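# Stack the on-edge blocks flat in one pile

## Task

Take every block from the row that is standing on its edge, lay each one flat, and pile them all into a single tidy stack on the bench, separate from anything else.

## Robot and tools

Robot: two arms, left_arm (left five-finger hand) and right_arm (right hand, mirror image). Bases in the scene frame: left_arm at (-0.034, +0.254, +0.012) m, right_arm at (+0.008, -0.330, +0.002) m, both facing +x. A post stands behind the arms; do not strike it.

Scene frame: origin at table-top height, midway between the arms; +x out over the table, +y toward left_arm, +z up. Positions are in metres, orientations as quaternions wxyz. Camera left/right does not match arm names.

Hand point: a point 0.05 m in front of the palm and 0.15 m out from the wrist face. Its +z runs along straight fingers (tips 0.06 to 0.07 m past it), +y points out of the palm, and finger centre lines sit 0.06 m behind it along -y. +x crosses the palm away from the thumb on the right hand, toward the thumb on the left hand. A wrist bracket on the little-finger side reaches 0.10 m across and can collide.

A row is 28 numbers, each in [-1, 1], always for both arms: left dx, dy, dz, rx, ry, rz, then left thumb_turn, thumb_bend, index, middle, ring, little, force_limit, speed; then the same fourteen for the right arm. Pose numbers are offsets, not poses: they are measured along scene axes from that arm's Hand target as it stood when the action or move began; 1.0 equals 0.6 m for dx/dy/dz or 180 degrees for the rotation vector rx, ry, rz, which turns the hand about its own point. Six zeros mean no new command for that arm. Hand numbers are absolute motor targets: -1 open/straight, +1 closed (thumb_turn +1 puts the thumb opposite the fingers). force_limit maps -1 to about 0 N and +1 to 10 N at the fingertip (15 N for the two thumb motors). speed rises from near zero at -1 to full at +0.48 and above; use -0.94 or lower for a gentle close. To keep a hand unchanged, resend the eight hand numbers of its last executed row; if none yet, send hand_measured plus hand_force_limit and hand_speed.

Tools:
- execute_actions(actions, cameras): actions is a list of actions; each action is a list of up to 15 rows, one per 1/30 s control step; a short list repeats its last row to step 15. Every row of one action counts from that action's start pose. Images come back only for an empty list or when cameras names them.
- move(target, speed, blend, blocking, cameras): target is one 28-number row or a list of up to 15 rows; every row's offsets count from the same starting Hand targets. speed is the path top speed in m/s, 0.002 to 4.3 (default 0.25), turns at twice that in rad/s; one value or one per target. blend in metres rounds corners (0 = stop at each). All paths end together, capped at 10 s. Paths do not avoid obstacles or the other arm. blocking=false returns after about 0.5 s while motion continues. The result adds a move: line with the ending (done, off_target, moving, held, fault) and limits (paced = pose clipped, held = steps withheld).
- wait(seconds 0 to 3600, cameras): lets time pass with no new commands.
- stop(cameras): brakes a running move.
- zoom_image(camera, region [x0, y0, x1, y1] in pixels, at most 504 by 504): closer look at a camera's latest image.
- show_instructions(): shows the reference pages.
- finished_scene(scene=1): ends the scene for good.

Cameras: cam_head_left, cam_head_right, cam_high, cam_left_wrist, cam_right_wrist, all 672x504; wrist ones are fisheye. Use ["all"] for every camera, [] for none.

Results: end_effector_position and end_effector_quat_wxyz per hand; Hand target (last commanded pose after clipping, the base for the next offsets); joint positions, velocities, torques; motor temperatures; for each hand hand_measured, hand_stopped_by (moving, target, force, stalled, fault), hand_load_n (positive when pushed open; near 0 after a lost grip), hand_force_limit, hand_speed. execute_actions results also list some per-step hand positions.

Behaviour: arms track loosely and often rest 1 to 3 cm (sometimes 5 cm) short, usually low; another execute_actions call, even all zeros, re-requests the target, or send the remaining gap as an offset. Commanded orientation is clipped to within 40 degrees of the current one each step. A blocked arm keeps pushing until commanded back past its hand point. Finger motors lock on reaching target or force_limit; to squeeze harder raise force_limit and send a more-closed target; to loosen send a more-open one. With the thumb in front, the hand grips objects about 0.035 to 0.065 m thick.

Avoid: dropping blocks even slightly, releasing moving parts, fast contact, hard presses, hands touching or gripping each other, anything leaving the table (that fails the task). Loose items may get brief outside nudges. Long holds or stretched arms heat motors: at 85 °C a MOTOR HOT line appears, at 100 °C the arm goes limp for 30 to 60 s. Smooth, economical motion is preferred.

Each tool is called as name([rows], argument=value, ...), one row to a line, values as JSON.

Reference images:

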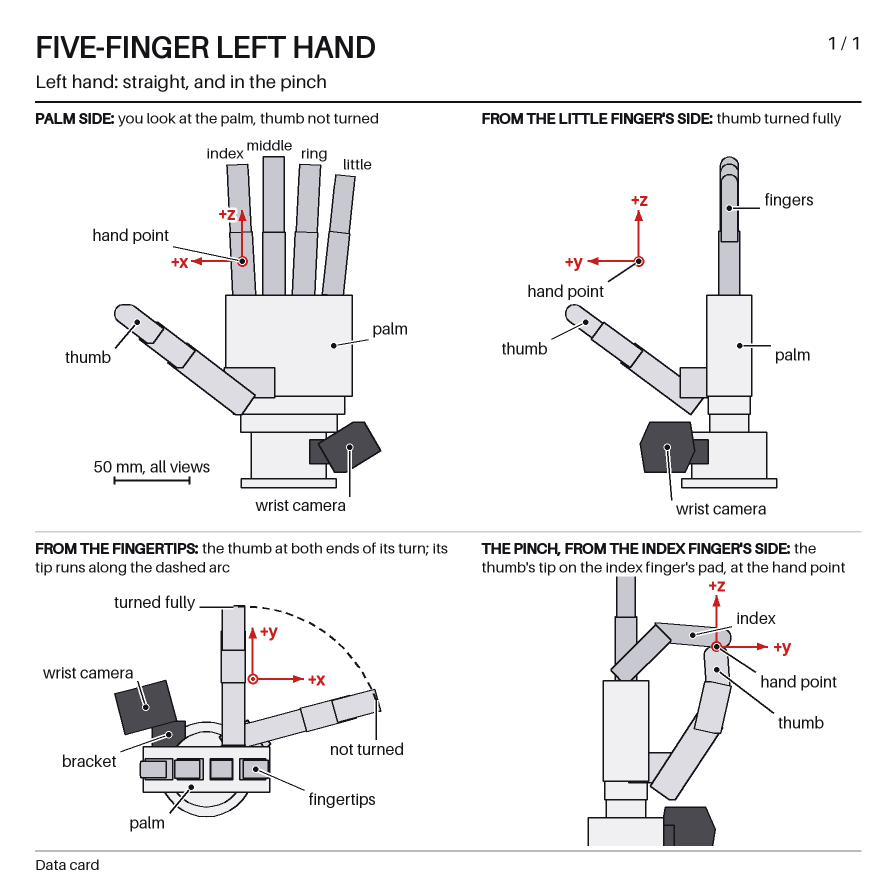

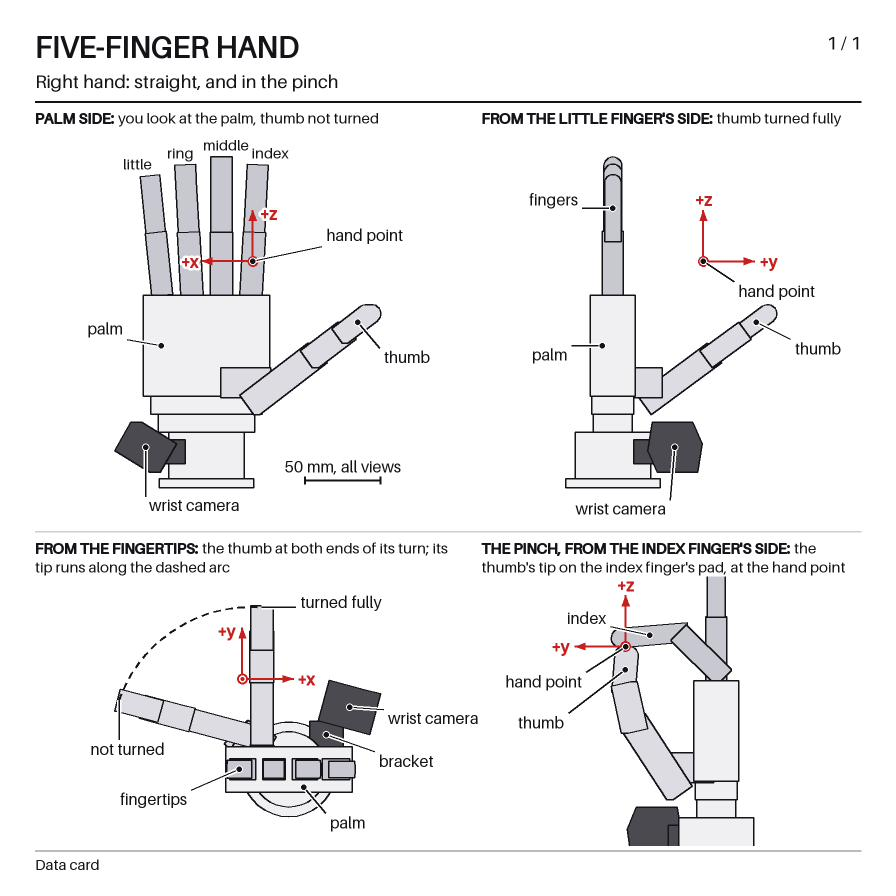

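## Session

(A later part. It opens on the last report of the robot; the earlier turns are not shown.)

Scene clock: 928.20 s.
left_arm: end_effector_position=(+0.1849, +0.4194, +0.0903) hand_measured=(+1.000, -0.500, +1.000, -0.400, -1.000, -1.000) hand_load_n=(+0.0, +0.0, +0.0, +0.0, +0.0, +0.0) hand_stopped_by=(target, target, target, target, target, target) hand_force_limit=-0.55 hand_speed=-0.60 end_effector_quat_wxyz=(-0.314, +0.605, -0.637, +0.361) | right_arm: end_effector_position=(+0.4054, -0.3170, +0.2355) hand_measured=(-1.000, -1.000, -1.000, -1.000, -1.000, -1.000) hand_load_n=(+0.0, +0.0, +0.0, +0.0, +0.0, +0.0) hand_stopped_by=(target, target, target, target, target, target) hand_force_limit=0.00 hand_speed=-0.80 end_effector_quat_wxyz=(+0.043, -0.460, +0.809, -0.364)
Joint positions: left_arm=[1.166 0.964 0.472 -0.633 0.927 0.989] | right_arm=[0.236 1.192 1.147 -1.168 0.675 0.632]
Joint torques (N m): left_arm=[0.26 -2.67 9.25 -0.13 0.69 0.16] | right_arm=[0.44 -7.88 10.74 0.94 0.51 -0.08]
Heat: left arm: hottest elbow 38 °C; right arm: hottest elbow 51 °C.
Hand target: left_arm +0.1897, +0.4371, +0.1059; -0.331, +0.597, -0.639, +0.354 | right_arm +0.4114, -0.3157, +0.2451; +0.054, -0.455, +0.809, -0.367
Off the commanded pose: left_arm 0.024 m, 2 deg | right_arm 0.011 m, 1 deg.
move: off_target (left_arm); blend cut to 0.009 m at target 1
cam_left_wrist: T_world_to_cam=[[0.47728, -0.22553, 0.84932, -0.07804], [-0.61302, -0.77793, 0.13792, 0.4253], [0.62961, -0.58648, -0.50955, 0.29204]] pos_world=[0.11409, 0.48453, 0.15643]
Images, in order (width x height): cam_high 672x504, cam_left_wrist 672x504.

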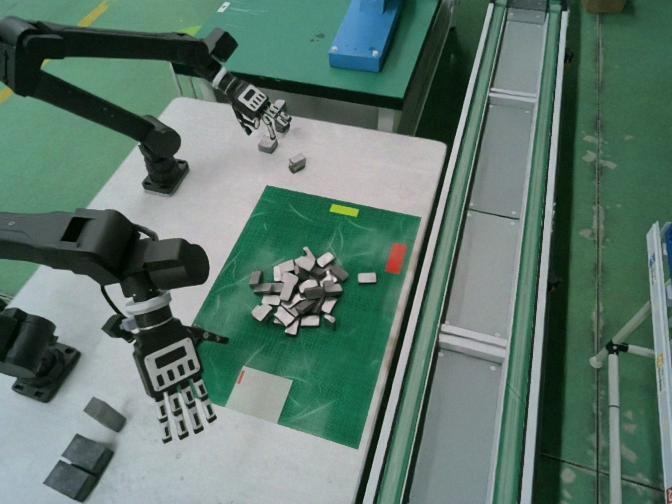

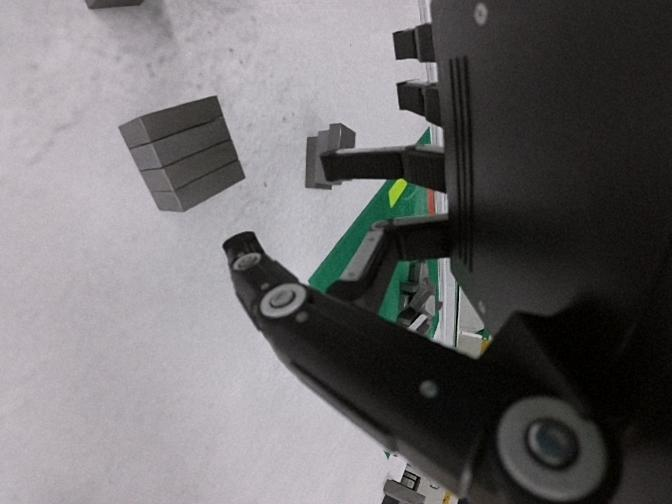

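zoom_image(camera="cam_left_wrist", region=[110, 80, 370, 240])

zoom_image(camera="cam_high", region=[245, 90, 325, 190])

Scaled by 1.938 from the camera's image (finer frame: 960x720).

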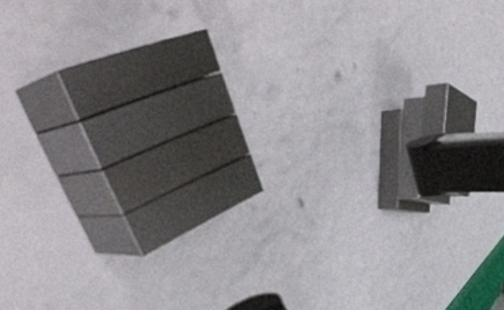

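Scaled by 5.040 from the camera's image (finer frame: 960x720).

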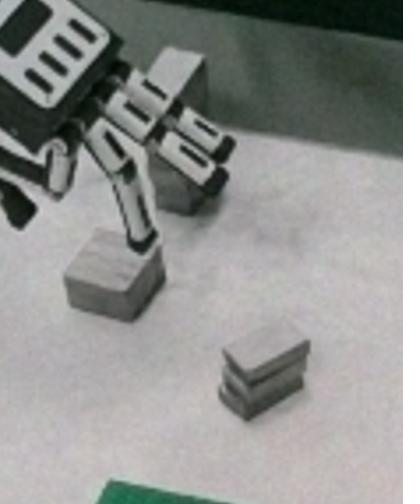

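move([
  [0,0.0032,-0.076,0,0,0,1,-0.5,1,-0.4,-1,-1,-0.55,-0.6,0,0,0,0,0,0,-1,-1,-1,-1,-1,-1,0,-0.8],
], speed=0.1, cameras=["cam_left_wrist"])

zoom_image(camera="cam_left_wrist", region=[110, 80, 370, 280])

Scene clock: 932.93 s.
left_arm: end_effector_position=(+0.1899, +0.4327, +0.0594) hand_measured=(+1.000, -0.500, +1.000, -0.400, -1.000, -1.000) hand_load_n=(+0.0, +0.0, +0.0, +0.0, +0.0, +0.0) hand_stopped_by=(target, target, target, target, target, target) hand_force_limit=-0.55 hand_speed=-0.60 end_effector_quat_wxyz=(-0.322, +0.600, -0.639, +0.358) | right_arm: end_effector_position=(+0.4054, -0.3170, +0.2355) hand_measured=(-1.000, -1.000, -1.000, -1.000, -1.000, -1.000) hand_load_n=(+0.0, +0.0, +0.0, +0.0, +0.0, +0.0) hand_stopped_by=(target, target, target, target, target, target) hand_force_limit=0.00 hand_speed=-0.80 end_effector_quat_wxyz=(+0.043, -0.460, +0.809, -0.364)
Joint positions: left_arm=[1.169 1.078 0.439 -0.473 0.929 0.997] | right_arm=[0.236 1.192 1.147 -1.168 0.675 0.632]
Joint torques (N m): left_arm=[0.32 -3.72 5.81 0.66 0.66 0.14] | right_arm=[0.44 -7.88 10.73 0.94 0.51 -0.08]
Heat: left arm: hottest elbow 38 °C; right arm: hottest elbow 51 °C.
Hand target: left_arm +0.1896, +0.4390, +0.0602; -0.331, +0.597, -0.639, +0.354 | right_arm +0.4114, -0.3157, +0.2451; +0.054, -0.455, +0.809, -0.367
Off the commanded pose: left_arm 0.006 m, 1 deg | right_arm 0.011 m, 1 deg.
move: done
cam_left_wrist: T_world_to_cam=[[0.47022, -0.24191, 0.84875, -0.04284], [-0.61608, -0.77858, 0.11941, 0.44495], [0.63193, -0.57905, -0.51513, 0.27766]] pos_world=[0.1188, 0.49684, 0.12626]

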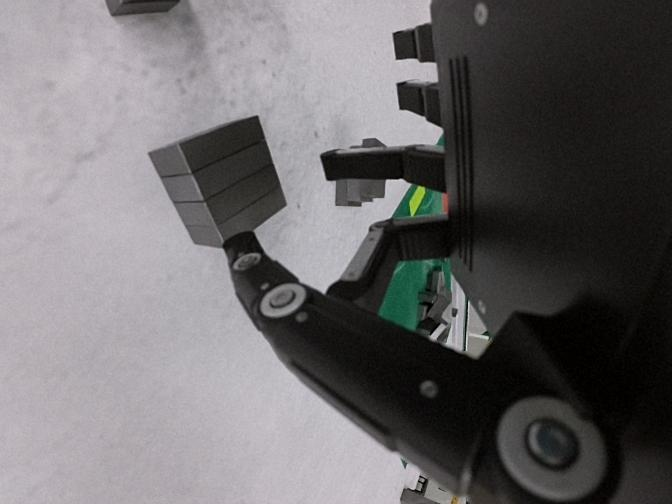

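Scaled by 1.938 from the camera's image (finer frame: 960x720).

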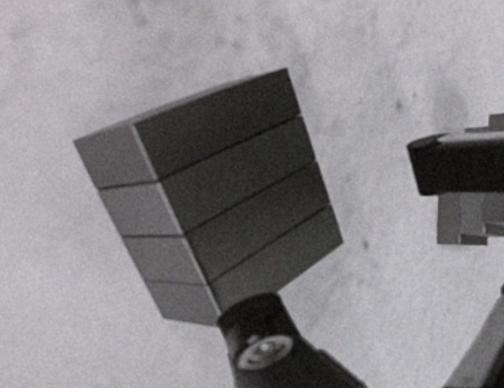

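move([
  [-0.0047,0.0013,-0.0235,0,0,0,1,-0.5,1,-0.4,-1,-1,-0.55,-0.6,0,0,0,0,0,0,-1,-1,-1,-1,-1,-1,0,-0.8],
  [-0.0047,0.0013,-0.0415,0,0,0,1,-0.5,1,-0.4,-1,-1,-0.55,-0.6,0,0,0,0,0,0,-1,-1,-1,-1,-1,-1,0,-0.8],
], speed=0.06, cameras=["cam_left_wrist"])

zoom_image(camera="cam_left_wrist", region=[150, 80, 410, 280])

Scene clock: 935.73 s.
left_arm: end_effector_position=(+0.1879, +0.4344, +0.0360) hand_measured=(+1.000, -0.500, +1.000, -0.400, -1.000, -1.000) hand_load_n=(+0.0, +0.0, +0.0, +0.0, +0.0, +0.0) hand_stopped_by=(target, target, target, target, target, target) hand_force_limit=-0.55 hand_speed=-0.60 end_effector_quat_wxyz=(-0.323, +0.599, -0.640, +0.357) | right_arm: end_effector_position=(+0.4054, -0.3170, +0.2355) hand_measured=(-1.000, -1.000, -1.000, -1.000, -1.000, -1.000) hand_load_n=(+0.0, +0.0, +0.0, +0.0, +0.0, +0.0) hand_stopped_by=(target, target, target, target, target, target) hand_force_limit=0.00 hand_speed=-0.80 end_effector_quat_wxyz=(+0.043, -0.460, +0.809, -0.364)
Joint positions: left_arm=[1.179 1.149 0.405 -0.377 0.934 1.013] | right_arm=[0.236 1.192 1.147 -1.168 0.675 0.632]
Joint torques (N m): left_arm=[0.44 -3.9 5.16 0.64 0.67 0.16] | right_arm=[0.38 -7.88 10.74 0.92 0.51 -0.08]
Heat: left arm: hottest elbow 38 °C; right arm: hottest elbow 51 °C.
Hand target: left_arm +0.1869, +0.4398, +0.0353; -0.331, +0.597, -0.639, +0.354 | right_arm +0.4114, -0.3157, +0.2451; +0.054, -0.455, +0.809, -0.367
Off the commanded pose: left_arm 0.006 m, 1 deg | right_arm 0.011 m, 1 deg.
move: done
cam_left_wrist: T_world_to_cam=[[0.46838, -0.24512, 0.84885, -0.01983], [-0.61665, -0.77873, 0.11538, 0.44817], [0.63274, -0.57748, -0.51589, 0.26701]] pos_world=[0.11671, 0.49834, 0.10287]

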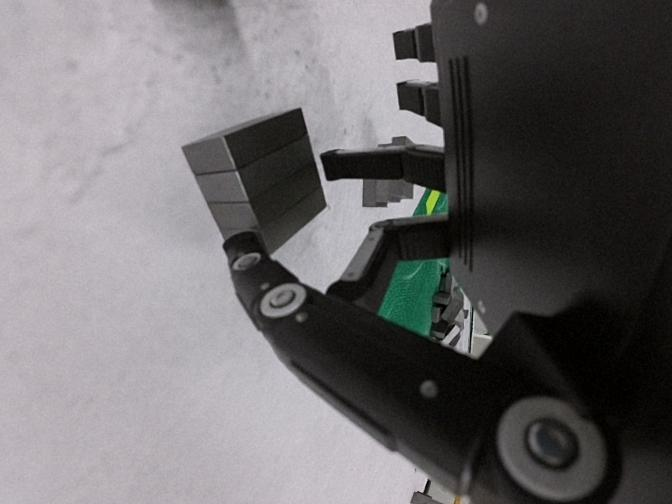

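Scaled by 1.938 from the camera's image (finer frame: 960x720).

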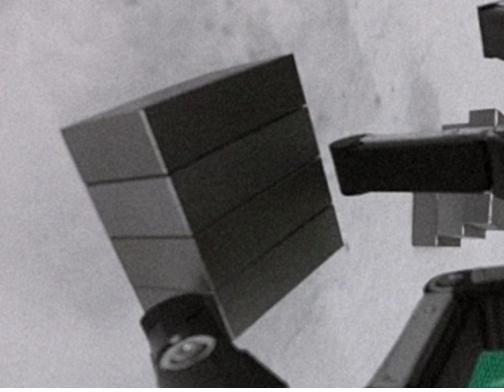

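move([
  [0,0,-0.003,0,0,0,1,-0.5,1,-0.4,-1,-1,-0.55,-0.6,0,0,0,0,0,0,-1,-1,-1,-1,-1,-1,0,-0.8],
  [0,0,-0.003,0,0,0,1,-0.5,1,0.15,-1,-1,-0.6,-0.93,0,0,0,0,0,0,-1,-1,-1,-1,-1,-1,0,-0.8],
], speed=0.05, cameras=["cam_left_wrist"])

zoom_image(camera="cam_left_wrist", region=[150, 80, 410, 280])

Scene clock: 939.00 s.
left_arm: end_effector_position=(+0.1886, +0.4359, +0.0360) hand_measured=(+1.000, -0.500, +1.000, -0.138, -1.000, -1.000) hand_load_n=(+0.0, +1.0, +0.0, +3.0, +0.0, +0.0) hand_stopped_by=(target, target, target, force, target, target) hand_force_limit=-0.60 hand_speed=-0.93 end_effector_quat_wxyz=(-0.326, +0.597, -0.640, +0.356) | right_arm: end_effector_position=(+0.4054, -0.3170, +0.2355) hand_measured=(-1.000, -1.000, -1.000, -1.000, -1.000, -1.000) hand_load_n=(-0.5, +0.0, +0.0, +0.0, +0.0, +0.0) hand_stopped_by=(target, target, target, target, target, target) hand_force_limit=0.00 hand_speed=-0.80 end_effector_quat_wxyz=(+0.043, -0.460, +0.809, -0.364)
Joint positions: left_arm=[1.179 1.151 0.405 -0.369 0.935 1.013] | right_arm=[0.236 1.192 1.147 -1.168 0.675 0.632]
Joint torques (N m): left_arm=[0.44 -3.6 5 0.65 0.64 0.16] | right_arm=[0.44 -7.94 10.74 0.94 0.51 -0.08]
Heat: left arm: hottest elbow 38 °C; right arm: hottest elbow 51 °C.
Hand target: left_arm +0.1868, +0.4399, +0.0335; -0.331, +0.597, -0.639, +0.354 | right_arm +0.4114, -0.3157, +0.2451; +0.054, -0.455, +0.809, -0.367
Off the commanded pose: left_arm 0.005 m, 1 deg | right_arm 0.011 m, 1 deg.
move: done
cam_left_wrist: T_world_to_cam=[[0.46586, -0.2504, 0.84869, -0.01702], [-0.61711, -0.77931, 0.10881, 0.45034], [0.63415, -0.57443, -0.51758, 0.26592]] pos_world=[0.11721, 0.49945, 0.10308]

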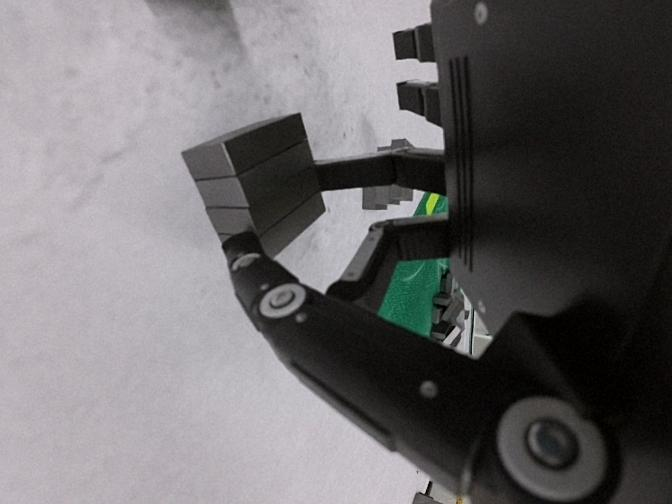

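Scaled by 1.938 from the camera's image (finer frame: 960x720).

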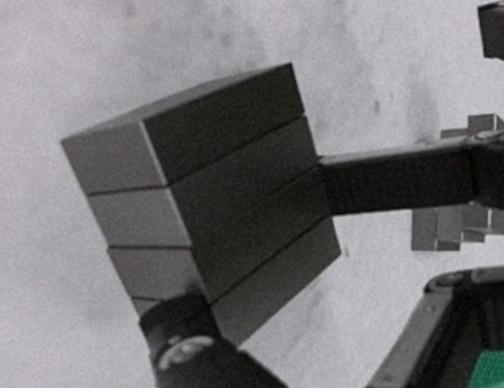

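move([
  [0,0,0,0,0,0,1,-0.52,1,-0.4,-1,-1,-0.6,-0.8,0,0,0,0,0,0,-1,-1,-1,-1,-1,-1,0,-0.8],
  [-0.001,-0.0255,0.005,0,0,0,1,-0.52,1,-0.4,-1,-1,-0.6,-0.8,0,0,0,0,0,0,-1,-1,-1,-1,-1,-1,0,-0.8],
], speed=0.04, cameras=["cam_left_wrist"])

zoom_image(camera="cam_left_wrist", region=[150, 80, 410, 280])

Scene clock: 945.23 s.
left_arm: end_effector_position=(+0.1837, +0.4244, +0.0343) hand_measured=(+1.000, -0.520, +1.000, -0.400, -1.000, -1.000) hand_load_n=(+0.0, +0.0, +0.0, +0.0, +0.0, +0.0) hand_stopped_by=(target, target, target, target, target, target) hand_force_limit=-0.60 hand_speed=-0.80 end_effector_quat_wxyz=(-0.327, +0.600, -0.638, +0.355) | right_arm: end_effector_position=(+0.4054, -0.3170, +0.2355) hand_measured=(-1.000, -1.000, -1.000, -1.000, -1.000, -1.000) hand_load_n=(+0.0, +0.0, +0.0, +0.0, +0.0, +0.0) hand_stopped_by=(target, target, target, target, target, target) hand_force_limit=0.00 hand_speed=-0.80 end_effector_quat_wxyz=(+0.043, -0.460, +0.809, -0.364)
Joint positions: left_arm=[1.179 1.107 0.37 -0.368 0.93 1] | right_arm=[0.236 1.192 1.147 -1.168 0.675 0.632]
Joint torques (N m): left_arm=[-1.32 -4.54 5.12 0.49 0.42 -0.05] | right_arm=[0.44 -7.94 10.74 0.92 0.51 -0.08]
Heat: left arm: hottest elbow 37 °C; right arm: hottest elbow 51 °C.
Hand target: left_arm +0.1862, +0.4245, +0.0365; -0.331, +0.597, -0.639, +0.354 | right_arm +0.4114, -0.3157, +0.2451; +0.054, -0.455, +0.809, -0.367
Off the commanded pose: left_arm 0.003 m, 1 deg | right_arm 0.011 m, 1 deg.
move: done
cam_left_wrist: T_world_to_cam=[[0.4687, -0.24502, 0.84869, -0.01894], [-0.60987, -0.78479, 0.11024, 0.43949], [0.63904, -0.56927, -0.51727, 0.25838]] pos_world=[0.1118, 0.48736, 0.10128]

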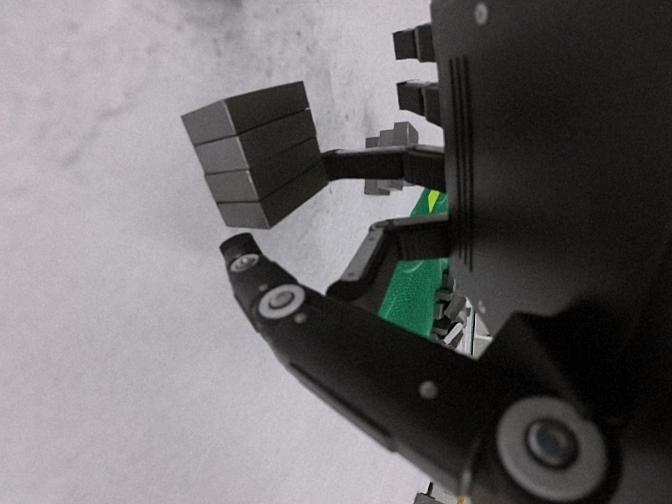

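Scaled by 1.938 from the camera's image (finer frame: 960x720).

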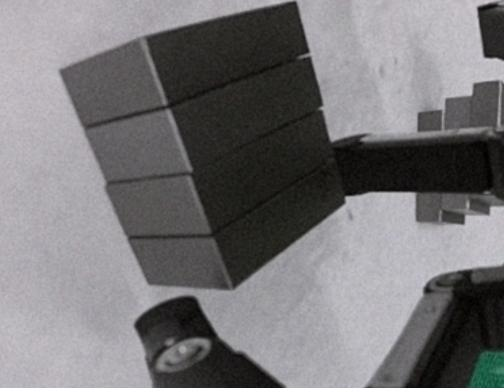

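move([
  [0.007,0.0125,-0.001,0,0,0,1,-0.52,1,-0.4,-1,-1,-0.6,-0.8,0,0,0,0,0,0,-1,-1,-1,-1,-1,-1,0,-0.8],
], speed=0.04, cameras=[])

Scene clock: 947.13 s.
left_arm: end_effector_position=(+0.1842, +0.4255, +0.0320) hand_measured=(+1.000, -0.520, +1.000, -0.400, -1.000, -1.000) hand_load_n=(+0.0, +0.0, +0.0, +0.0, +0.0, +0.0) hand_stopped_by=(target, target, target, target, target, target) hand_force_limit=-0.60 hand_speed=-0.80 end_effector_quat_wxyz=(-0.326, +0.602, -0.636, +0.355) | right_arm: end_effector_position=(+0.4054, -0.3170, +0.2355) hand_measured=(-1.000, -1.000, -1.000, -1.000, -1.000, -1.000) hand_load_n=(+0.0, +0.0, +0.0, +0.0, +0.0, +0.0) hand_stopped_by=(target, target, target, target, target, target) hand_force_limit=0.00 hand_speed=-0.80 end_effector_quat_wxyz=(+0.043, -0.460, +0.809, -0.364)
Joint positions: left_arm=[1.179 1.12 0.37 -0.355 0.929 0.994] | right_arm=[0.236 1.192 1.147 -1.168 0.675 0.632]
Joint torques (N m): left_arm=[-1.49 -3.25 6.32 0.68 0.42 -0.05] | right_arm=[0.44 -7.88 10.74 0.92 0.51 -0.08]
Heat: left arm: hottest elbow 37 °C; right arm: hottest elbow 51 °C.
Hand target: left_arm +0.1905, +0.4319, +0.0359; -0.331, +0.597, -0.639, +0.354 | right_arm +0.4114, -0.3157, +0.2451; +0.054, -0.455, +0.809, -0.367
Off the commanded pose: left_arm 0.010 m, 1 deg | right_arm 0.011 m, 1 deg.
move: done

move([
  [0.004,0.004,0.0025,0,0,0,1,-0.52,1,-0.4,-1,-1,-0.6,-0.8,0,0,0,0,0,0,-1,-1,-1,-1,-1,-1,0,-0.8],
], speed=0.04, cameras=["cam_left_wrist"])

zoom_image(camera="cam_left_wrist", region=[150, 80, 410, 280])

Scene clock: 948.37 s.
left_arm: end_effector_position=(+0.1849, +0.4245, +0.0313) hand_measured=(+1.000, -0.520, +1.000, -0.400, -1.000, -1.000) hand_load_n=(+0.0, +0.0, +0.0, +0.0, +0.0, +0.0) hand_stopped_by=(target, target, target, target, target, target) hand_force_limit=-0.60 hand_speed=-0.80 end_effector_quat_wxyz=(-0.323, +0.604, -0.635, +0.357) | right_arm: end_effector_position=(+0.4054, -0.3170, +0.2355) hand_measured=(-1.000, -1.000, -1.000, -1.000, -1.000, -1.000) hand_load_n=(+0.0, +0.0, +0.0, +0.0, +0.0, +0.0) hand_stopped_by=(target, target, target, target, target, target) hand_force_limit=0.00 hand_speed=-0.80 end_effector_quat_wxyz=(+0.043, -0.460, +0.809, -0.364)
Joint positions: left_arm=[1.175 1.123 0.37 -0.353 0.927 0.988] | right_arm=[0.236 1.192 1.147 -1.168 0.675 0.632]
Joint torques (N m): left_arm=[-1.61 -3.19 6.87 0.66 0.42 -0.06] | right_arm=[0.44 -7.94 10.74 0.94 0.51 -0.08]
Heat: left arm: hottest elbow 37 °C; right arm: hottest elbow 51 °C.
Hand target: left_arm +0.1929, +0.4343, +0.0374; -0.331, +0.597, -0.639, +0.354 | right_arm +0.4114, -0.3157, +0.2451; +0.054, -0.455, +0.809, -0.367
Off the commanded pose: left_arm 0.014 m, 1 deg | right_arm 0.011 m, 1 deg.
move: off_target (left_arm)
cam_left_wrist: T_world_to_cam=[[0.47282, -0.23506, 0.84923, -0.02202], [-0.60664, -0.78583, 0.12024, 0.44012], [0.63908, -0.57203, -0.51416, 0.25727]] pos_world=[0.11299, 0.48785, 0.09806]

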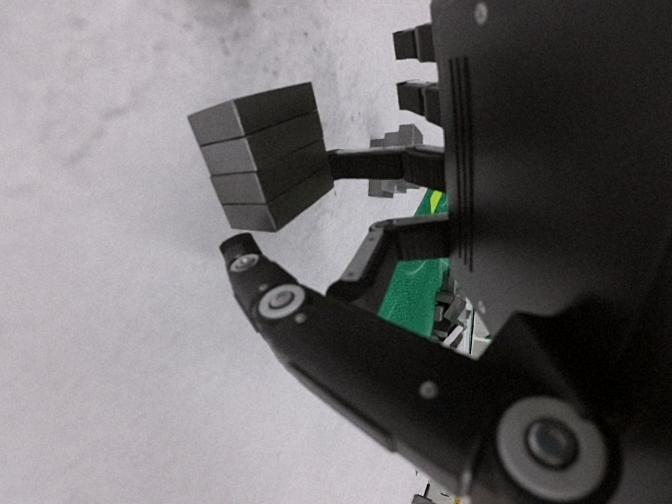

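Scaled by 1.938 from the camera's image (finer frame: 960x720).

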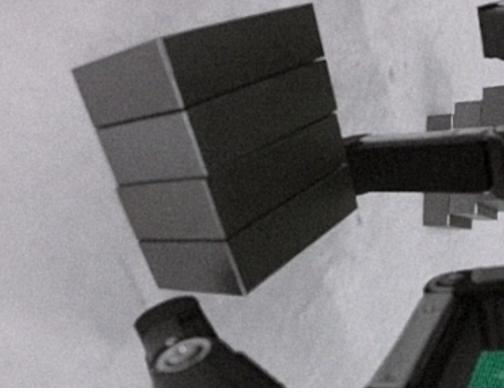

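move([
  [0.0,0.007,0.0,0,0,0,1,-0.52,1,-0.4,-1,-1,-0.6,-0.8,0,0,0,0,0,0,-1,-1,-1,-1,-1,-1,0,-0.8],
], speed=0.04, cameras=[])

Scene clock: 949.63 s.
left_arm: end_effector_position=(+0.1842, +0.4229, +0.0280) hand_measured=(+1.000, -0.520, +1.000, -0.400, -1.000, -1.000) hand_load_n=(+0.0, +0.0, +0.0, +0.0, +0.0, +0.0) hand_stopped_by=(target, target, target, target, target, target) hand_force_limit=-0.60 hand_speed=-0.80 end_effector_quat_wxyz=(-0.317, +0.607, -0.634, +0.359) | right_arm: end_effector_position=(+0.4054, -0.3170, +0.2355) hand_measured=(-1.000, -1.000, -1.000, -1.000, -1.000, -1.000) hand_load_n=(+0.0, +0.0, -0.5, +0.0, +0.0, +0.0) hand_stopped_by=(target, target, target, target, target, target) hand_force_limit=0.00 hand_speed=-0.80 end_effector_quat_wxyz=(+0.043, -0.460, +0.809, -0.364)
Joint positions: left_arm=[1.175 1.138 0.37 -0.353 0.927 0.987] | right_arm=[0.236 1.192 1.147 -1.168 0.675 0.632]
Joint torques (N m): left_arm=[-1.03 -3.49 7.51 0.47 0.55 0.07] | right_arm=[0.5 -7.88 10.74 0.94 0.51 -0.08]
Heat: left arm: hottest elbow 37 °C; right arm: hottest elbow 51 °C.
Hand target: left_arm +0.1929, +0.4385, +0.0374; -0.331, +0.597, -0.639, +0.354 | right_arm +0.4114, -0.3157, +0.2451; +0.054, -0.455, +0.809, -0.367
Off the commanded pose: left_arm 0.020 m, 2 deg | right_arm 0.011 m, 1 deg.
move: off_target (left_arm)

move([
  [0.0,-0.004,0.035,0,0,0,1,-0.52,1,-0.4,-1,-1,-0.6,-0.8,0,0,0,0,0,0,-1,-1,-1,-1,-1,-1,0,-0.8],
  [0.0,-0.004,0.08,0,0,0,1,-0.52,1,-0.4,-1,-1,-0.6,-0.8,0,0,0,0,0,0,-1,-1,-1,-1,-1,-1,0,-0.8],
], speed=0.06, cameras=["cam_left_wrist"])

zoom_image(camera="cam_left_wrist", region=[110, 60, 410, 280])

Scene clock: 953.53 s.
left_arm: end_effector_position=(+0.1846, +0.4239, +0.0690) hand_measured=(+1.000, -0.520, +1.000, -0.400, -1.000, -1.000) hand_load_n=(+0.0, +0.0, +0.5, +0.0, +0.0, +0.0) hand_stopped_by=(target, target, target, target, target, target) hand_force_limit=-0.60 hand_speed=-0.80 end_effector_quat_wxyz=(-0.317, +0.607, -0.634, +0.359) | right_arm: end_effector_position=(+0.4054, -0.3170, +0.2355) hand_measured=(-1.000, -1.000, -1.000, -1.000, -1.000, -1.000) hand_load_n=(+0.0, +0.0, +0.0, +0.0, +0.0, +0.0) hand_stopped_by=(target, target, target, target, target, target) hand_force_limit=0.00 hand_speed=-0.80 end_effector_quat_wxyz=(+0.043, -0.460, +0.809, -0.364)
Joint positions: left_arm=[1.175 1.02 0.436 -0.537 0.927 0.986] | right_arm=[0.236 1.192 1.147 -1.168 0.675 0.632]
Joint torques (N m): left_arm=[-1.44 -4.19 8.58 -0.13 0.47 -0.01] | right_arm=[0.44 -7.94 10.74 0.94 0.51 -0.08]
Heat: left arm: hottest elbow 37 °C; right arm: hottest elbow 51 °C.
Hand target: left_arm +0.1929, +0.4361, +0.0854; -0.331, +0.597, -0.639, +0.354 | right_arm +0.4114, -0.3157, +0.2451; +0.054, -0.455, +0.809, -0.367
Off the commanded pose: left_arm 0.022 m, 2 deg | right_arm 0.011 m, 1 deg.
move: off_target (left_arm)
cam_left_wrist: T_world_to_cam=[[0.47792, -0.22228, 0.84981, -0.06038], [-0.60542, -0.78431, 0.13534, 0.43303], [0.63644, -0.57918, -0.50941, 0.27959]] pos_world=[0.11308, 0.48814, 0.13513]

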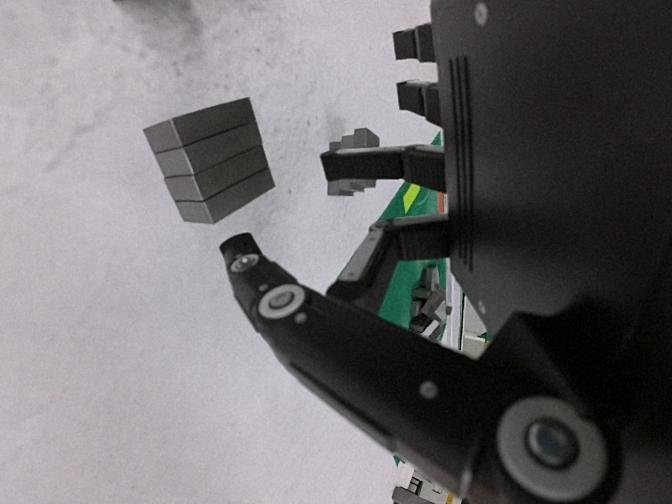

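Scaled by 1.680 from the camera's image (finer frame: 960x720).

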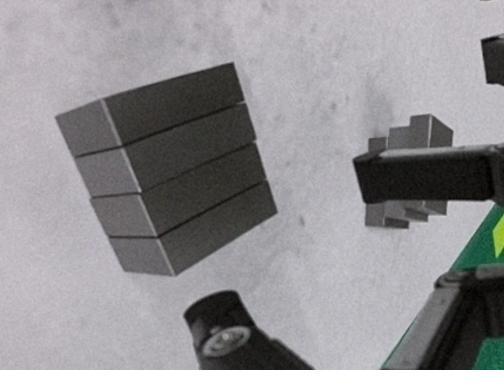

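move([
  [-0.005,0.0235,0.0,0,0,0,1,-0.52,1,-0.4,-1,-1,-0.6,-0.8,0,0,0,0,0,0,-1,-1,-1,-1,-1,-1,0,-0.8],
  [-0.0075,-0.0185,-0.042,0,0,0,1,-0.52,1,-0.4,-1,-1,-0.6,-0.8,0,0,0,0,0,0,-1,-1,-1,-1,-1,-1,0,-0.8],
], speed=0.06, cameras=["cam_left_wrist"])

zoom_image(camera="cam_left_wrist", region=[110, 60, 410, 280])

Scene clock: 956.27 s.
left_arm: end_effector_position=(+0.1844, +0.4239, +0.0564) hand_measured=(+1.000, -0.520, +1.000, -0.400, -1.000, -1.000) hand_load_n=(+0.0, +0.0, +0.0, +0.0, +0.0, +0.0) hand_stopped_by=(target, target, target, target, target, target) hand_force_limit=-0.60 hand_speed=-0.80 end_effector_quat_wxyz=(-0.324, +0.603, -0.636, +0.356) | right_arm: end_effector_position=(+0.4054, -0.3170, +0.2355) hand_measured=(-1.000, -1.000, -1.000, -1.000, -1.000, -1.000) hand_load_n=(+0.0, +0.0, +0.0, +0.0, +0.0, +0.0) hand_stopped_by=(target, target, target, target, target, target) hand_force_limit=0.00 hand_speed=-0.80 end_effector_quat_wxyz=(+0.043, -0.460, +0.809, -0.364)
Joint positions: left_arm=[1.176 1.042 0.407 -0.471 0.927 0.989] | right_arm=[0.236 1.192 1.147 -1.168 0.675 0.632]
Joint torques (N m): left_arm=[-1.55 -4.48 5.72 0.66 0.42 -0.05] | right_arm=[0.44 -7.88 10.74 0.92 0.51 -0.08]
Heat: left arm: hottest elbow 37 °C; right arm: hottest elbow 51 °C.
Hand target: left_arm +0.1884, +0.4251, +0.0603; -0.331, +0.597, -0.639, +0.354 | right_arm +0.4114, -0.3157, +0.2451; +0.054, -0.455, +0.809, -0.367
Off the commanded pose: left_arm 0.006 m, 1 deg | right_arm 0.011 m, 1 deg.
move: done
cam_left_wrist: T_world_to_cam=[[0.47259, -0.23589, 0.84913, -0.04274], [-0.60702, -0.78564, 0.11958, 0.43629], [0.6389, -0.57195, -0.51448, 0.27007]] pos_world=[0.11249, 0.48715, 0.12306]

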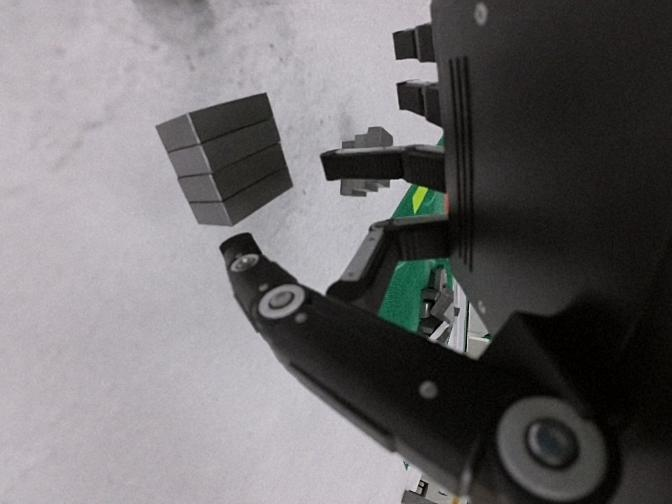

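Scaled by 1.680 from the camera's image (finer frame: 960x720).

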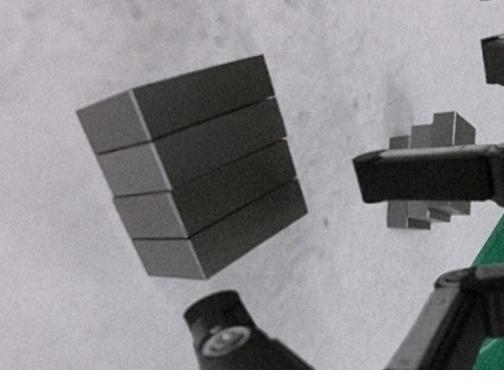

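move([
  [0.003,0.04,0.0,0,0,0,1,-0.52,1,-0.4,-1,-1,-0.6,-0.8,0,0,0,0,0,0,-1,-1,-1,-1,-1,-1,0,-0.8],
  [0.003,0.0055,-0.01,0,0,0,1,-0.52,1,-0.4,-1,-1,-0.6,-0.8,0,0,0,0,0,0,-1,-1,-1,-1,-1,-1,0,-0.8],
], speed=0.06, cameras=[])

Scene clock: 959.03 s.
left_arm: end_effector_position=(+0.1864, +0.4279, +0.0514) hand_measured=(+1.000, -0.520, +1.000, -0.400, -1.000, -1.000) hand_load_n=(+0.0, +0.0, +0.0, +0.0, +0.0, +0.0) hand_stopped_by=(target, target, target, target, target, target) hand_force_limit=-0.60 hand_speed=-0.80 end_effector_quat_wxyz=(-0.325, +0.603, -0.636, +0.356) | right_arm: end_effector_position=(+0.4054, -0.3170, +0.2355) hand_measured=(-1.000, -1.000, -1.000, -1.000, -1.000, -1.000) hand_load_n=(+0.0, +0.0, +0.0, +0.0, +0.0, +0.0) hand_stopped_by=(target, target, target, target, target, target) hand_force_limit=0.00 hand_speed=-0.80 end_effector_quat_wxyz=(+0.043, -0.460, +0.809, -0.364)
Joint positions: left_arm=[1.174 1.07 0.406 -0.437 0.927 0.987] | right_arm=[0.236 1.192 1.147 -1.168 0.675 0.632]
Joint torques (N m): left_arm=[-1.55 -4.48 5.52 0.66 0.42 -0.06] | right_arm=[0.44 -7.88 10.74 0.94 0.51 -0.08]
Heat: left arm: hottest elbow 38 °C; right arm: hottest elbow 51 °C.
Hand target: left_arm +0.1902, +0.4283, +0.0542; -0.331, +0.597, -0.639, +0.354 | right_arm +0.4114, -0.3157, +0.2451; +0.054, -0.455, +0.809, -0.367
Off the commanded pose: left_arm 0.005 m, 1 deg | right_arm 0.011 m, 1 deg.
move: done

move([
  [0.0,0.0,-0.0295,0,0,0,1,-0.52,1,-0.4,-1,-1,-0.6,-0.8,0,0,0,0,0,0,-1,-1,-1,-1,-1,-1,0,-0.8],
], speed=0.06, cameras=["cam_left_wrist"])

zoom_image(camera="cam_left_wrist", region=[150, 80, 410, 280])

Scene clock: 960.50 s.
left_arm: end_effector_position=(+0.1869, +0.4291, +0.0371) hand_measured=(+1.000, -0.520, +1.000, -0.400, -1.000, -1.000) hand_load_n=(+0.0, +0.0, +0.0, +0.0, -0.5, +0.0) hand_stopped_by=(target, target, target, target, target, target) hand_force_limit=-0.60 hand_speed=-0.80 end_effector_quat_wxyz=(-0.331, +0.600, -0.637, +0.353) | right_arm: end_effector_position=(+0.4054, -0.3170, +0.2355) hand_measured=(-1.000, -1.000, -1.000, -1.000, -1.000, -1.000) hand_load_n=(+0.0, +0.0, +0.0, +0.0, +0.0, +0.0) hand_stopped_by=(target, target, target, target, target, target) hand_force_limit=0.00 hand_speed=-0.80 end_effector_quat_wxyz=(+0.043, -0.460, +0.809, -0.364)
Joint positions: left_arm=[1.174 1.108 0.378 -0.355 0.926 0.986] | right_arm=[0.236 1.192 1.147 -1.168 0.675 0.632]
Joint torques (N m): left_arm=[-1.61 -3.49 5.27 0.69 0.43 -0.05] | right_arm=[0.44 -7.94 10.74 0.92 0.51 -0.08]
Heat: left arm: hottest elbow 38 °C; right arm: hottest elbow 51 °C.
Hand target: left_arm +0.1902, +0.4283, +0.0365; -0.331, +0.597, -0.639, +0.354 | right_arm +0.4114, -0.3157, +0.2451; +0.054, -0.455, +0.809, -0.367
Off the commanded pose: left_arm 0.003 m, 0 deg | right_arm 0.011 m, 1 deg.
move: done
cam_left_wrist: T_world_to_cam=[[0.46692, -0.25047, 0.84808, -0.01897], [-0.60714, -0.78809, 0.10152, 0.446], [0.64294, -0.5623, -0.52004, 0.25686]] pos_world=[0.11449, 0.49117, 0.10439]

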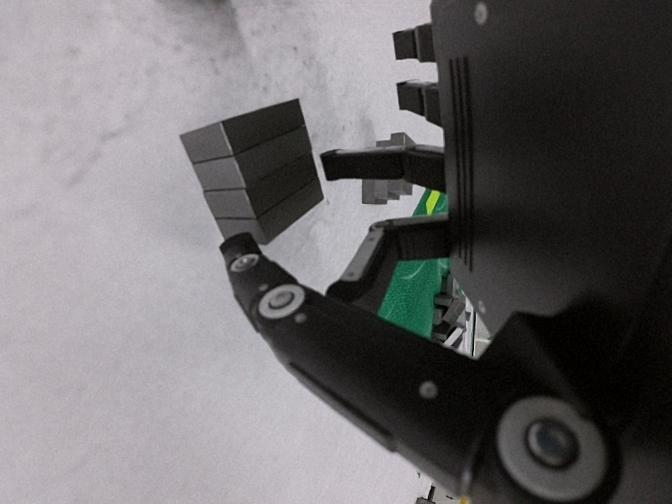

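Scaled by 1.938 from the camera's image (finer frame: 960x720).

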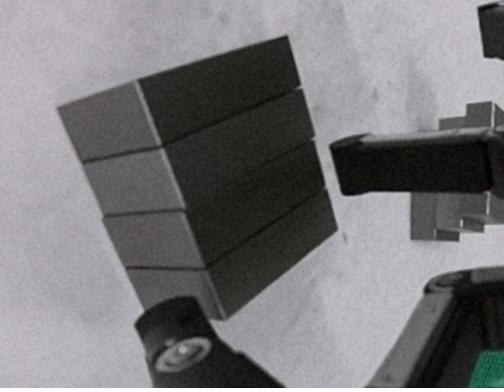

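move([
  [0.0,-0.001,-0.005,0,0,0,1,-0.5,1,-0.4,-1,-1,-0.6,-0.8,0,0,0,0,0,0,-1,-1,-1,-1,-1,-1,0,-0.8],
  [0.0,-0.001,-0.005,0,0,0,1,-0.5,1,0.15,-1,-1,-0.55,-0.93,0,0,0,0,0,0,-1,-1,-1,-1,-1,-1,0,-0.8],
], speed=0.04, cameras=["cam_left_wrist"])

zoom_image(camera="cam_left_wrist", region=[150, 80, 410, 280])

Scene clock: 963.53 s.
left_arm: end_effector_position=(+0.1875, +0.4295, +0.0356) hand_measured=(+1.000, -0.500, +1.000, -0.138, -1.000, -1.000) hand_load_n=(+0.0, +1.0, +0.0, +2.5, +0.0, +0.0) hand_stopped_by=(target, target, target, force, target, target) hand_force_limit=-0.55 hand_speed=-0.93 end_effector_quat_wxyz=(-0.334, +0.598, -0.638, +0.352) | right_arm: end_effector_position=(+0.4054, -0.3170, +0.2355) hand_measured=(-1.000, -1.000, -1.000, -1.000, -1.000, -1.000) hand_load_n=(+0.0, +0.0, +0.0, +0.0, +0.0, +0.0) hand_stopped_by=(target, target, target, target, target, target) hand_force_limit=0.00 hand_speed=-0.80 end_effector_quat_wxyz=(+0.043, -0.460, +0.809, -0.364)
Joint positions: left_arm=[1.173 1.112 0.374 -0.34 0.926 0.985] | right_arm=[0.236 1.192 1.147 -1.168 0.675 0.632]
Joint torques (N m): left_arm=[-1.55 -3.14 5.14 0.69 0.41 -0.04] | right_arm=[0.44 -7.88 10.74 0.94 0.51 -0.08]
Heat: left arm: hottest elbow 38 °C; right arm: hottest elbow 51 °C.
Hand target: left_arm +0.1902, +0.4277, +0.0335; -0.331, +0.597, -0.639, +0.354 | right_arm +0.4114, -0.3157, +0.2451; +0.054, -0.455, +0.809, -0.367
Off the commanded pose: left_arm 0.004 m, 0 deg | right_arm 0.011 m, 1 deg.
move: done
cam_left_wrist: T_world_to_cam=[[0.46459, -0.25506, 0.848, -0.01555], [-0.60795, -0.78814, 0.09602, 0.44721], [0.64385, -0.56015, -0.52123, 0.25489]] pos_world=[0.11499, 0.49127, 0.1031]

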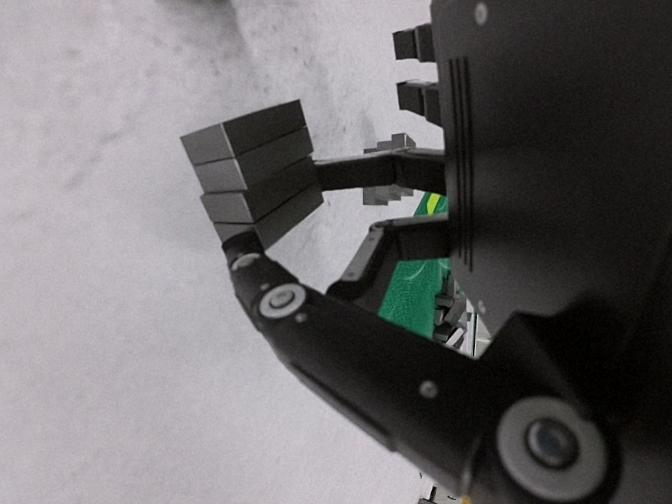

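Scaled by 1.938 from the camera's image (finer frame: 960x720).

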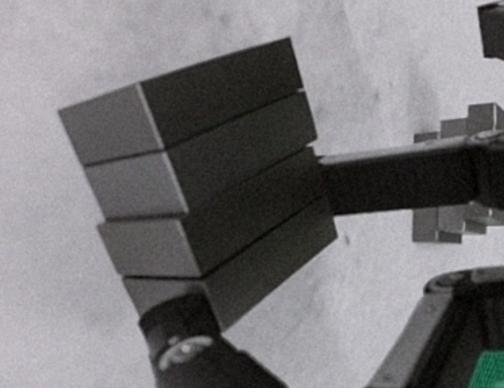

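move([
  [0.0,0.0,0.0,0,0,0,1,-0.5,1,-0.45,-1,-1,-0.55,-0.85,0,0,0,0,0,0,-1,-1,-1,-1,-1,-1,0,-0.8],
  [0.03,-0.001,0.0,0,0,0,1,-0.5,1,-0.45,-1,-1,-0.55,-0.93,0,0,0,0,0,0,-1,-1,-1,-1,-1,-1,0,-0.8],
], speed=0.04, cameras=["cam_left_wrist"])

zoom_image(camera="cam_left_wrist", region=[150, 80, 410, 280])

Scene clock: 969.77 s.
left_arm: end_effector_position=(+0.2048, +0.4283, +0.0349) hand_measured=(+1.000, -0.500, +1.000, -0.450, -1.000, -1.000) hand_load_n=(+0.0, +0.5, +0.0, +0.0, +0.0, +0.0) hand_stopped_by=(target, target, target, target, target, target) hand_force_limit=-0.55 hand_speed=-0.93 end_effector_quat_wxyz=(-0.332, +0.599, -0.638, +0.352) | right_arm: end_effector_position=(+0.4054, -0.3170, +0.2355) hand_measured=(-1.000, -1.000, -1.000, -1.000, -1.000, -1.000) hand_load_n=(+0.0, +0.0, +0.0, +0.0, +0.0, +0.0) hand_stopped_by=(target, target, target, target, target, target) hand_force_limit=0.00 hand_speed=-0.80 end_effector_quat_wxyz=(+0.043, -0.460, +0.809, -0.364)
Joint positions: left_arm=[1.103 1.13 0.374 -0.248 0.89 0.889] | right_arm=[0.236 1.192 1.147 -1.168 0.675 0.632]
Joint torques (N m): left_arm=[-1.49 -3.37 5.24 0.84 0.4 -0.05] | right_arm=[0.44 -7.88 10.74 0.92 0.51 -0.08]
Heat: left arm: hottest elbow 37 °C; right arm: hottest elbow 51 °C.
Hand target: left_arm +0.2081, +0.4271, +0.0335; -0.331, +0.597, -0.639, +0.354 | right_arm +0.4114, -0.3157, +0.2451; +0.054, -0.455, +0.809, -0.367
Off the commanded pose: left_arm 0.004 m, 0 deg | right_arm 0.011 m, 1 deg.
move: done
cam_left_wrist: T_world_to_cam=[[0.46652, -0.25366, 0.84736, -0.02417], [-0.6078, -0.78793, 0.09876, 0.45665], [0.6426, -0.5611, -0.52176, 0.24344]] pos_world=[0.13239, 0.49027, 0.1024]

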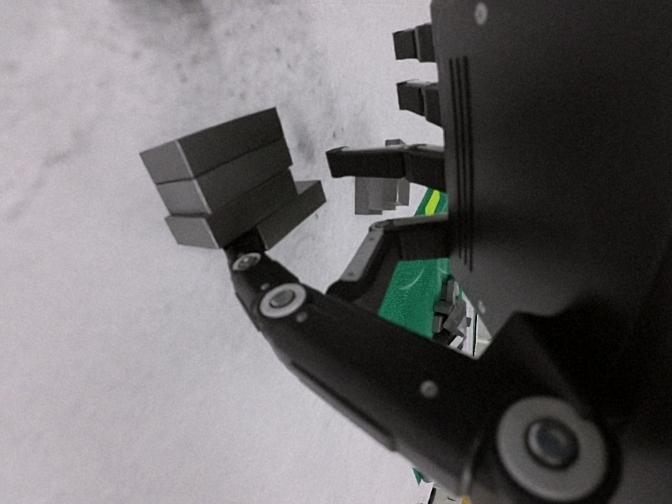

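Scaled by 1.938 from the camera's image (finer frame: 960x720).

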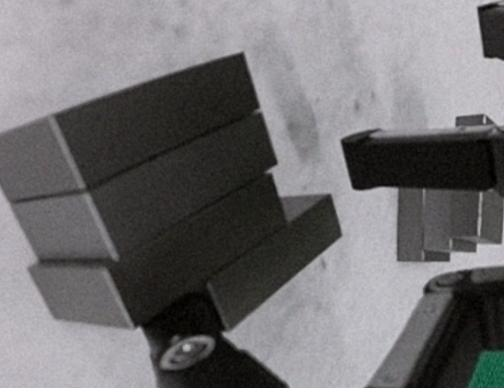

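move([
  [0.05,0.0,0.0,0,0,0,1,-0.5,1,-0.45,-1,-1,-0.55,-0.93,0,0,0,0,0,0,-1,-1,-1,-1,-1,-1,0,-0.8],
], speed=0.04, cameras=["cam_left_wrist","cam_high"])

zoom_image(camera="cam_left_wrist", region=[110, 80, 410, 280])

zoom_image(camera="cam_high", region=[245, 100, 325, 190])

Scene clock: 971.93 s.
left_arm: end_effector_position=(+0.2300, +0.4221, +0.0293) hand_measured=(+1.000, -0.500, +1.000, -0.450, -1.000, -1.000) hand_load_n=(+0.0, +0.5, -0.5, +0.0, +0.0, +0.0) hand_stopped_by=(target, target, target, target, target, target) hand_force_limit=-0.55 hand_speed=-0.93 end_effector_quat_wxyz=(-0.325, +0.602, -0.638, +0.353) | right_arm: end_effector_position=(+0.4054, -0.3170, +0.2355) hand_measured=(-1.000, -1.000, -1.000, -1.000, -1.000, -1.000) hand_load_n=(+0.0, +0.0, +0.0, +0.0, +0.0, +0.0) hand_stopped_by=(target, target, target, target, target, target) hand_force_limit=0.00 hand_speed=-0.80 end_effector_quat_wxyz=(+0.043, -0.460, +0.809, -0.364)
Joint positions: left_arm=[1 1.176 0.374 -0.121 0.83 0.761] | right_arm=[0.236 1.192 1.147 -1.168 0.675 0.632]
Joint torques (N m): left_arm=[-1.55 -3.9 6.27 0.95 0.34 -0.06] | right_arm=[0.44 -7.94 10.74 0.92 0.51 -0.08]
Heat: left arm: hottest elbow 37 °C; right arm: hottest elbow 51 °C.
Hand target: left_arm +0.2382, +0.4271, +0.0336; -0.331, +0.597, -0.639, +0.354 | right_arm +0.4114, -0.3157, +0.2451; +0.054, -0.455, +0.809, -0.367
Off the commanded pose: left_arm 0.010 m, 1 deg | right_arm 0.011 m, 1 deg.
move: done
cam_left_wrist: T_world_to_cam=[[0.47431, -0.24293, 0.84617, -0.03911], [-0.60741, -0.78605, 0.11481, 0.46631], [0.63724, -0.56843, -0.52039, 0.22504]] pos_world=[0.15839, 0.48496, 0.09667]
Images, in order (width x height): cam_high 672x504, cam_left_wrist 672x504.

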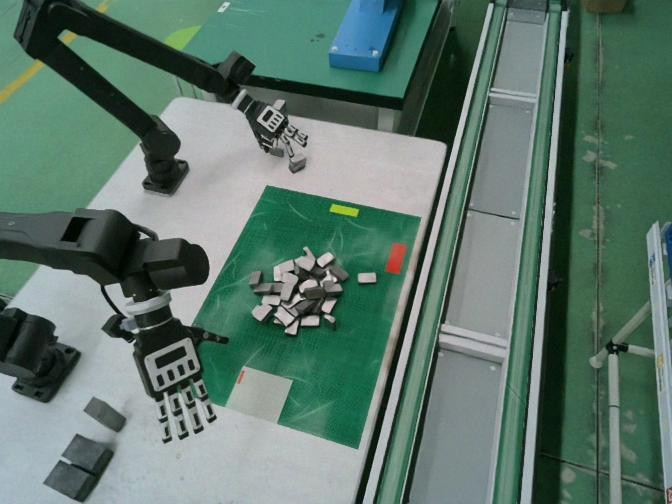

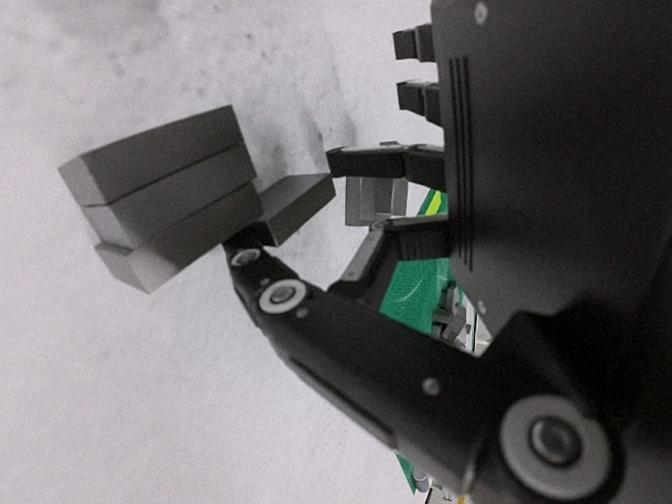

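Scaled by 1.680 from the camera's image (finer frame: 960x720).

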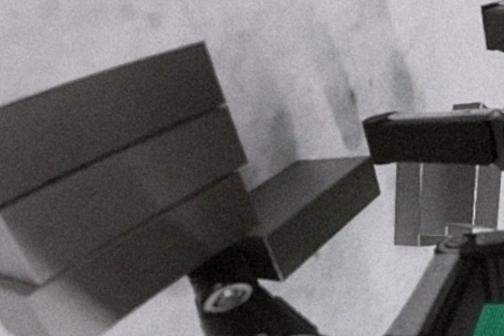

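Scaled by 5.600 from the camera's image (finer frame: 960x720).

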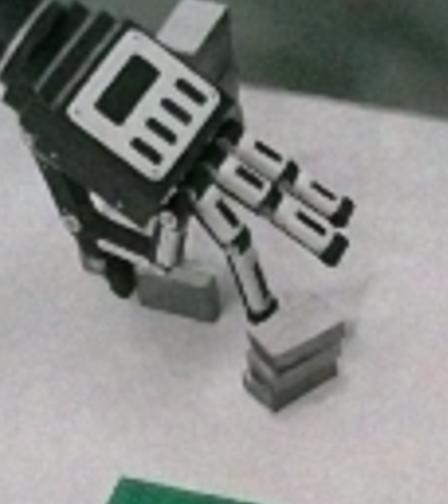

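move([
  [-0.005,0.0,0.0,0,0,0,1,-0.56,1,-0.5,-1,-1,-0.55,-0.8,0,0,0,0,0,0,-1,-1,-1,-1,-1,-1,0,-0.8],
  [0.003,0.0,0.03,0,0,0,1,-0.56,1,-0.5,-1,-1,-0.55,-0.8,0,0,0,0,0,0,-1,-1,-1,-1,-1,-1,0,-0.8],
  [0.003,0.0,0.075,0,0,0,1,-0.56,1,-0.5,-1,-1,-0.55,-0.8,0,0,0,0,0,0,-1,-1,-1,-1,-1,-1,0,-0.8],
  [-0.01,0.04,0.075,0,0,0,1,-0.5,1,-0.4,-1,-1,-0.55,-0.8,0,0,0,0,0,0,-1,-1,-1,-1,-1,-1,0,-0.8],
  [-0.01,0.01,0.045,0,0,0,1,-0.5,1,-0.4,-1,-1,-0.55,-0.8,0,0,0,0,0,0,-1,-1,-1,-1,-1,-1,0,-0.8],
], speed=0.06, cameras=["cam_left_wrist"])

zoom_image(camera="cam_left_wrist", region=[110, 80, 410, 280])

Scene clock: 978.57 s.
left_arm: end_effector_position=(+0.2278, +0.4331, +0.0588) hand_measured=(+1.000, -0.500, +1.000, -0.400, -1.000, -1.000) hand_load_n=(+0.0, +0.0, +0.0, +0.0, -0.5, +0.0) hand_stopped_by=(target, target, target, target, target, target) hand_force_limit=-0.55 hand_speed=-0.80 end_effector_quat_wxyz=(-0.327, +0.601, -0.638, +0.354) | right_arm: end_effector_position=(+0.4054, -0.3170, +0.2355) hand_measured=(-1.000, -1.000, -1.000, -1.000, -1.000, -1.000) hand_load_n=(+0.0, +0.0, +0.0, +0.0, +0.0, +0.0) hand_stopped_by=(target, target, target, target, target, target) hand_force_limit=0.00 hand_speed=-0.80 end_effector_quat_wxyz=(+0.043, -0.460, +0.809, -0.364)
Joint positions: left_arm=[1.031 1.112 0.437 -0.273 0.85 0.798] | right_arm=[0.236 1.192 1.147 -1.168 0.675 0.632]
Joint torques (N m): left_arm=[-1.49 -4.48 5.75 0.91 0.32 -0.05] | right_arm=[0.44 -7.88 10.74 0.94 0.51 -0.08]
Heat: left arm: hottest elbow 38 °C; right arm: hottest elbow 51 °C.
Hand target: left_arm +0.2321, +0.4331, +0.0605; -0.331, +0.597, -0.639, +0.354 | right_arm +0.4114, -0.3157, +0.2451; +0.054, -0.455, +0.809, -0.367
Off the commanded pose: left_arm 0.005 m, 1 deg | right_arm 0.011 m, 1 deg.
move: done; target 4's new numbers were sent with left_arm's hand 0.022 m and 2 deg from that target
cam_left_wrist: T_world_to_cam=[[0.47108, -0.24531, 0.8473, -0.05864], [-0.60783, -0.78637, 0.11027, 0.4707], [0.63924, -0.56696, -0.51955, 0.24693]] pos_world=[0.15589, 0.49576, 0.12608]

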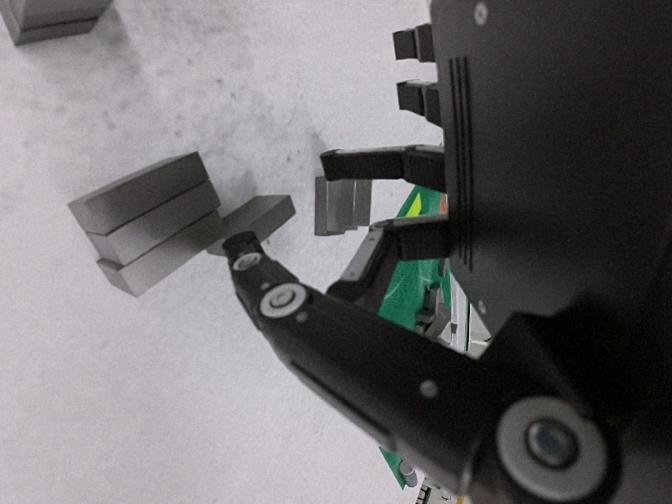

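Scaled by 1.680 from the camera's image (finer frame: 960x720).

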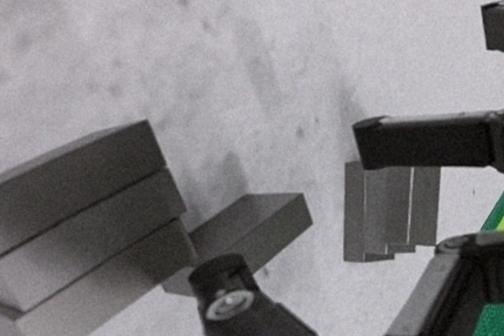

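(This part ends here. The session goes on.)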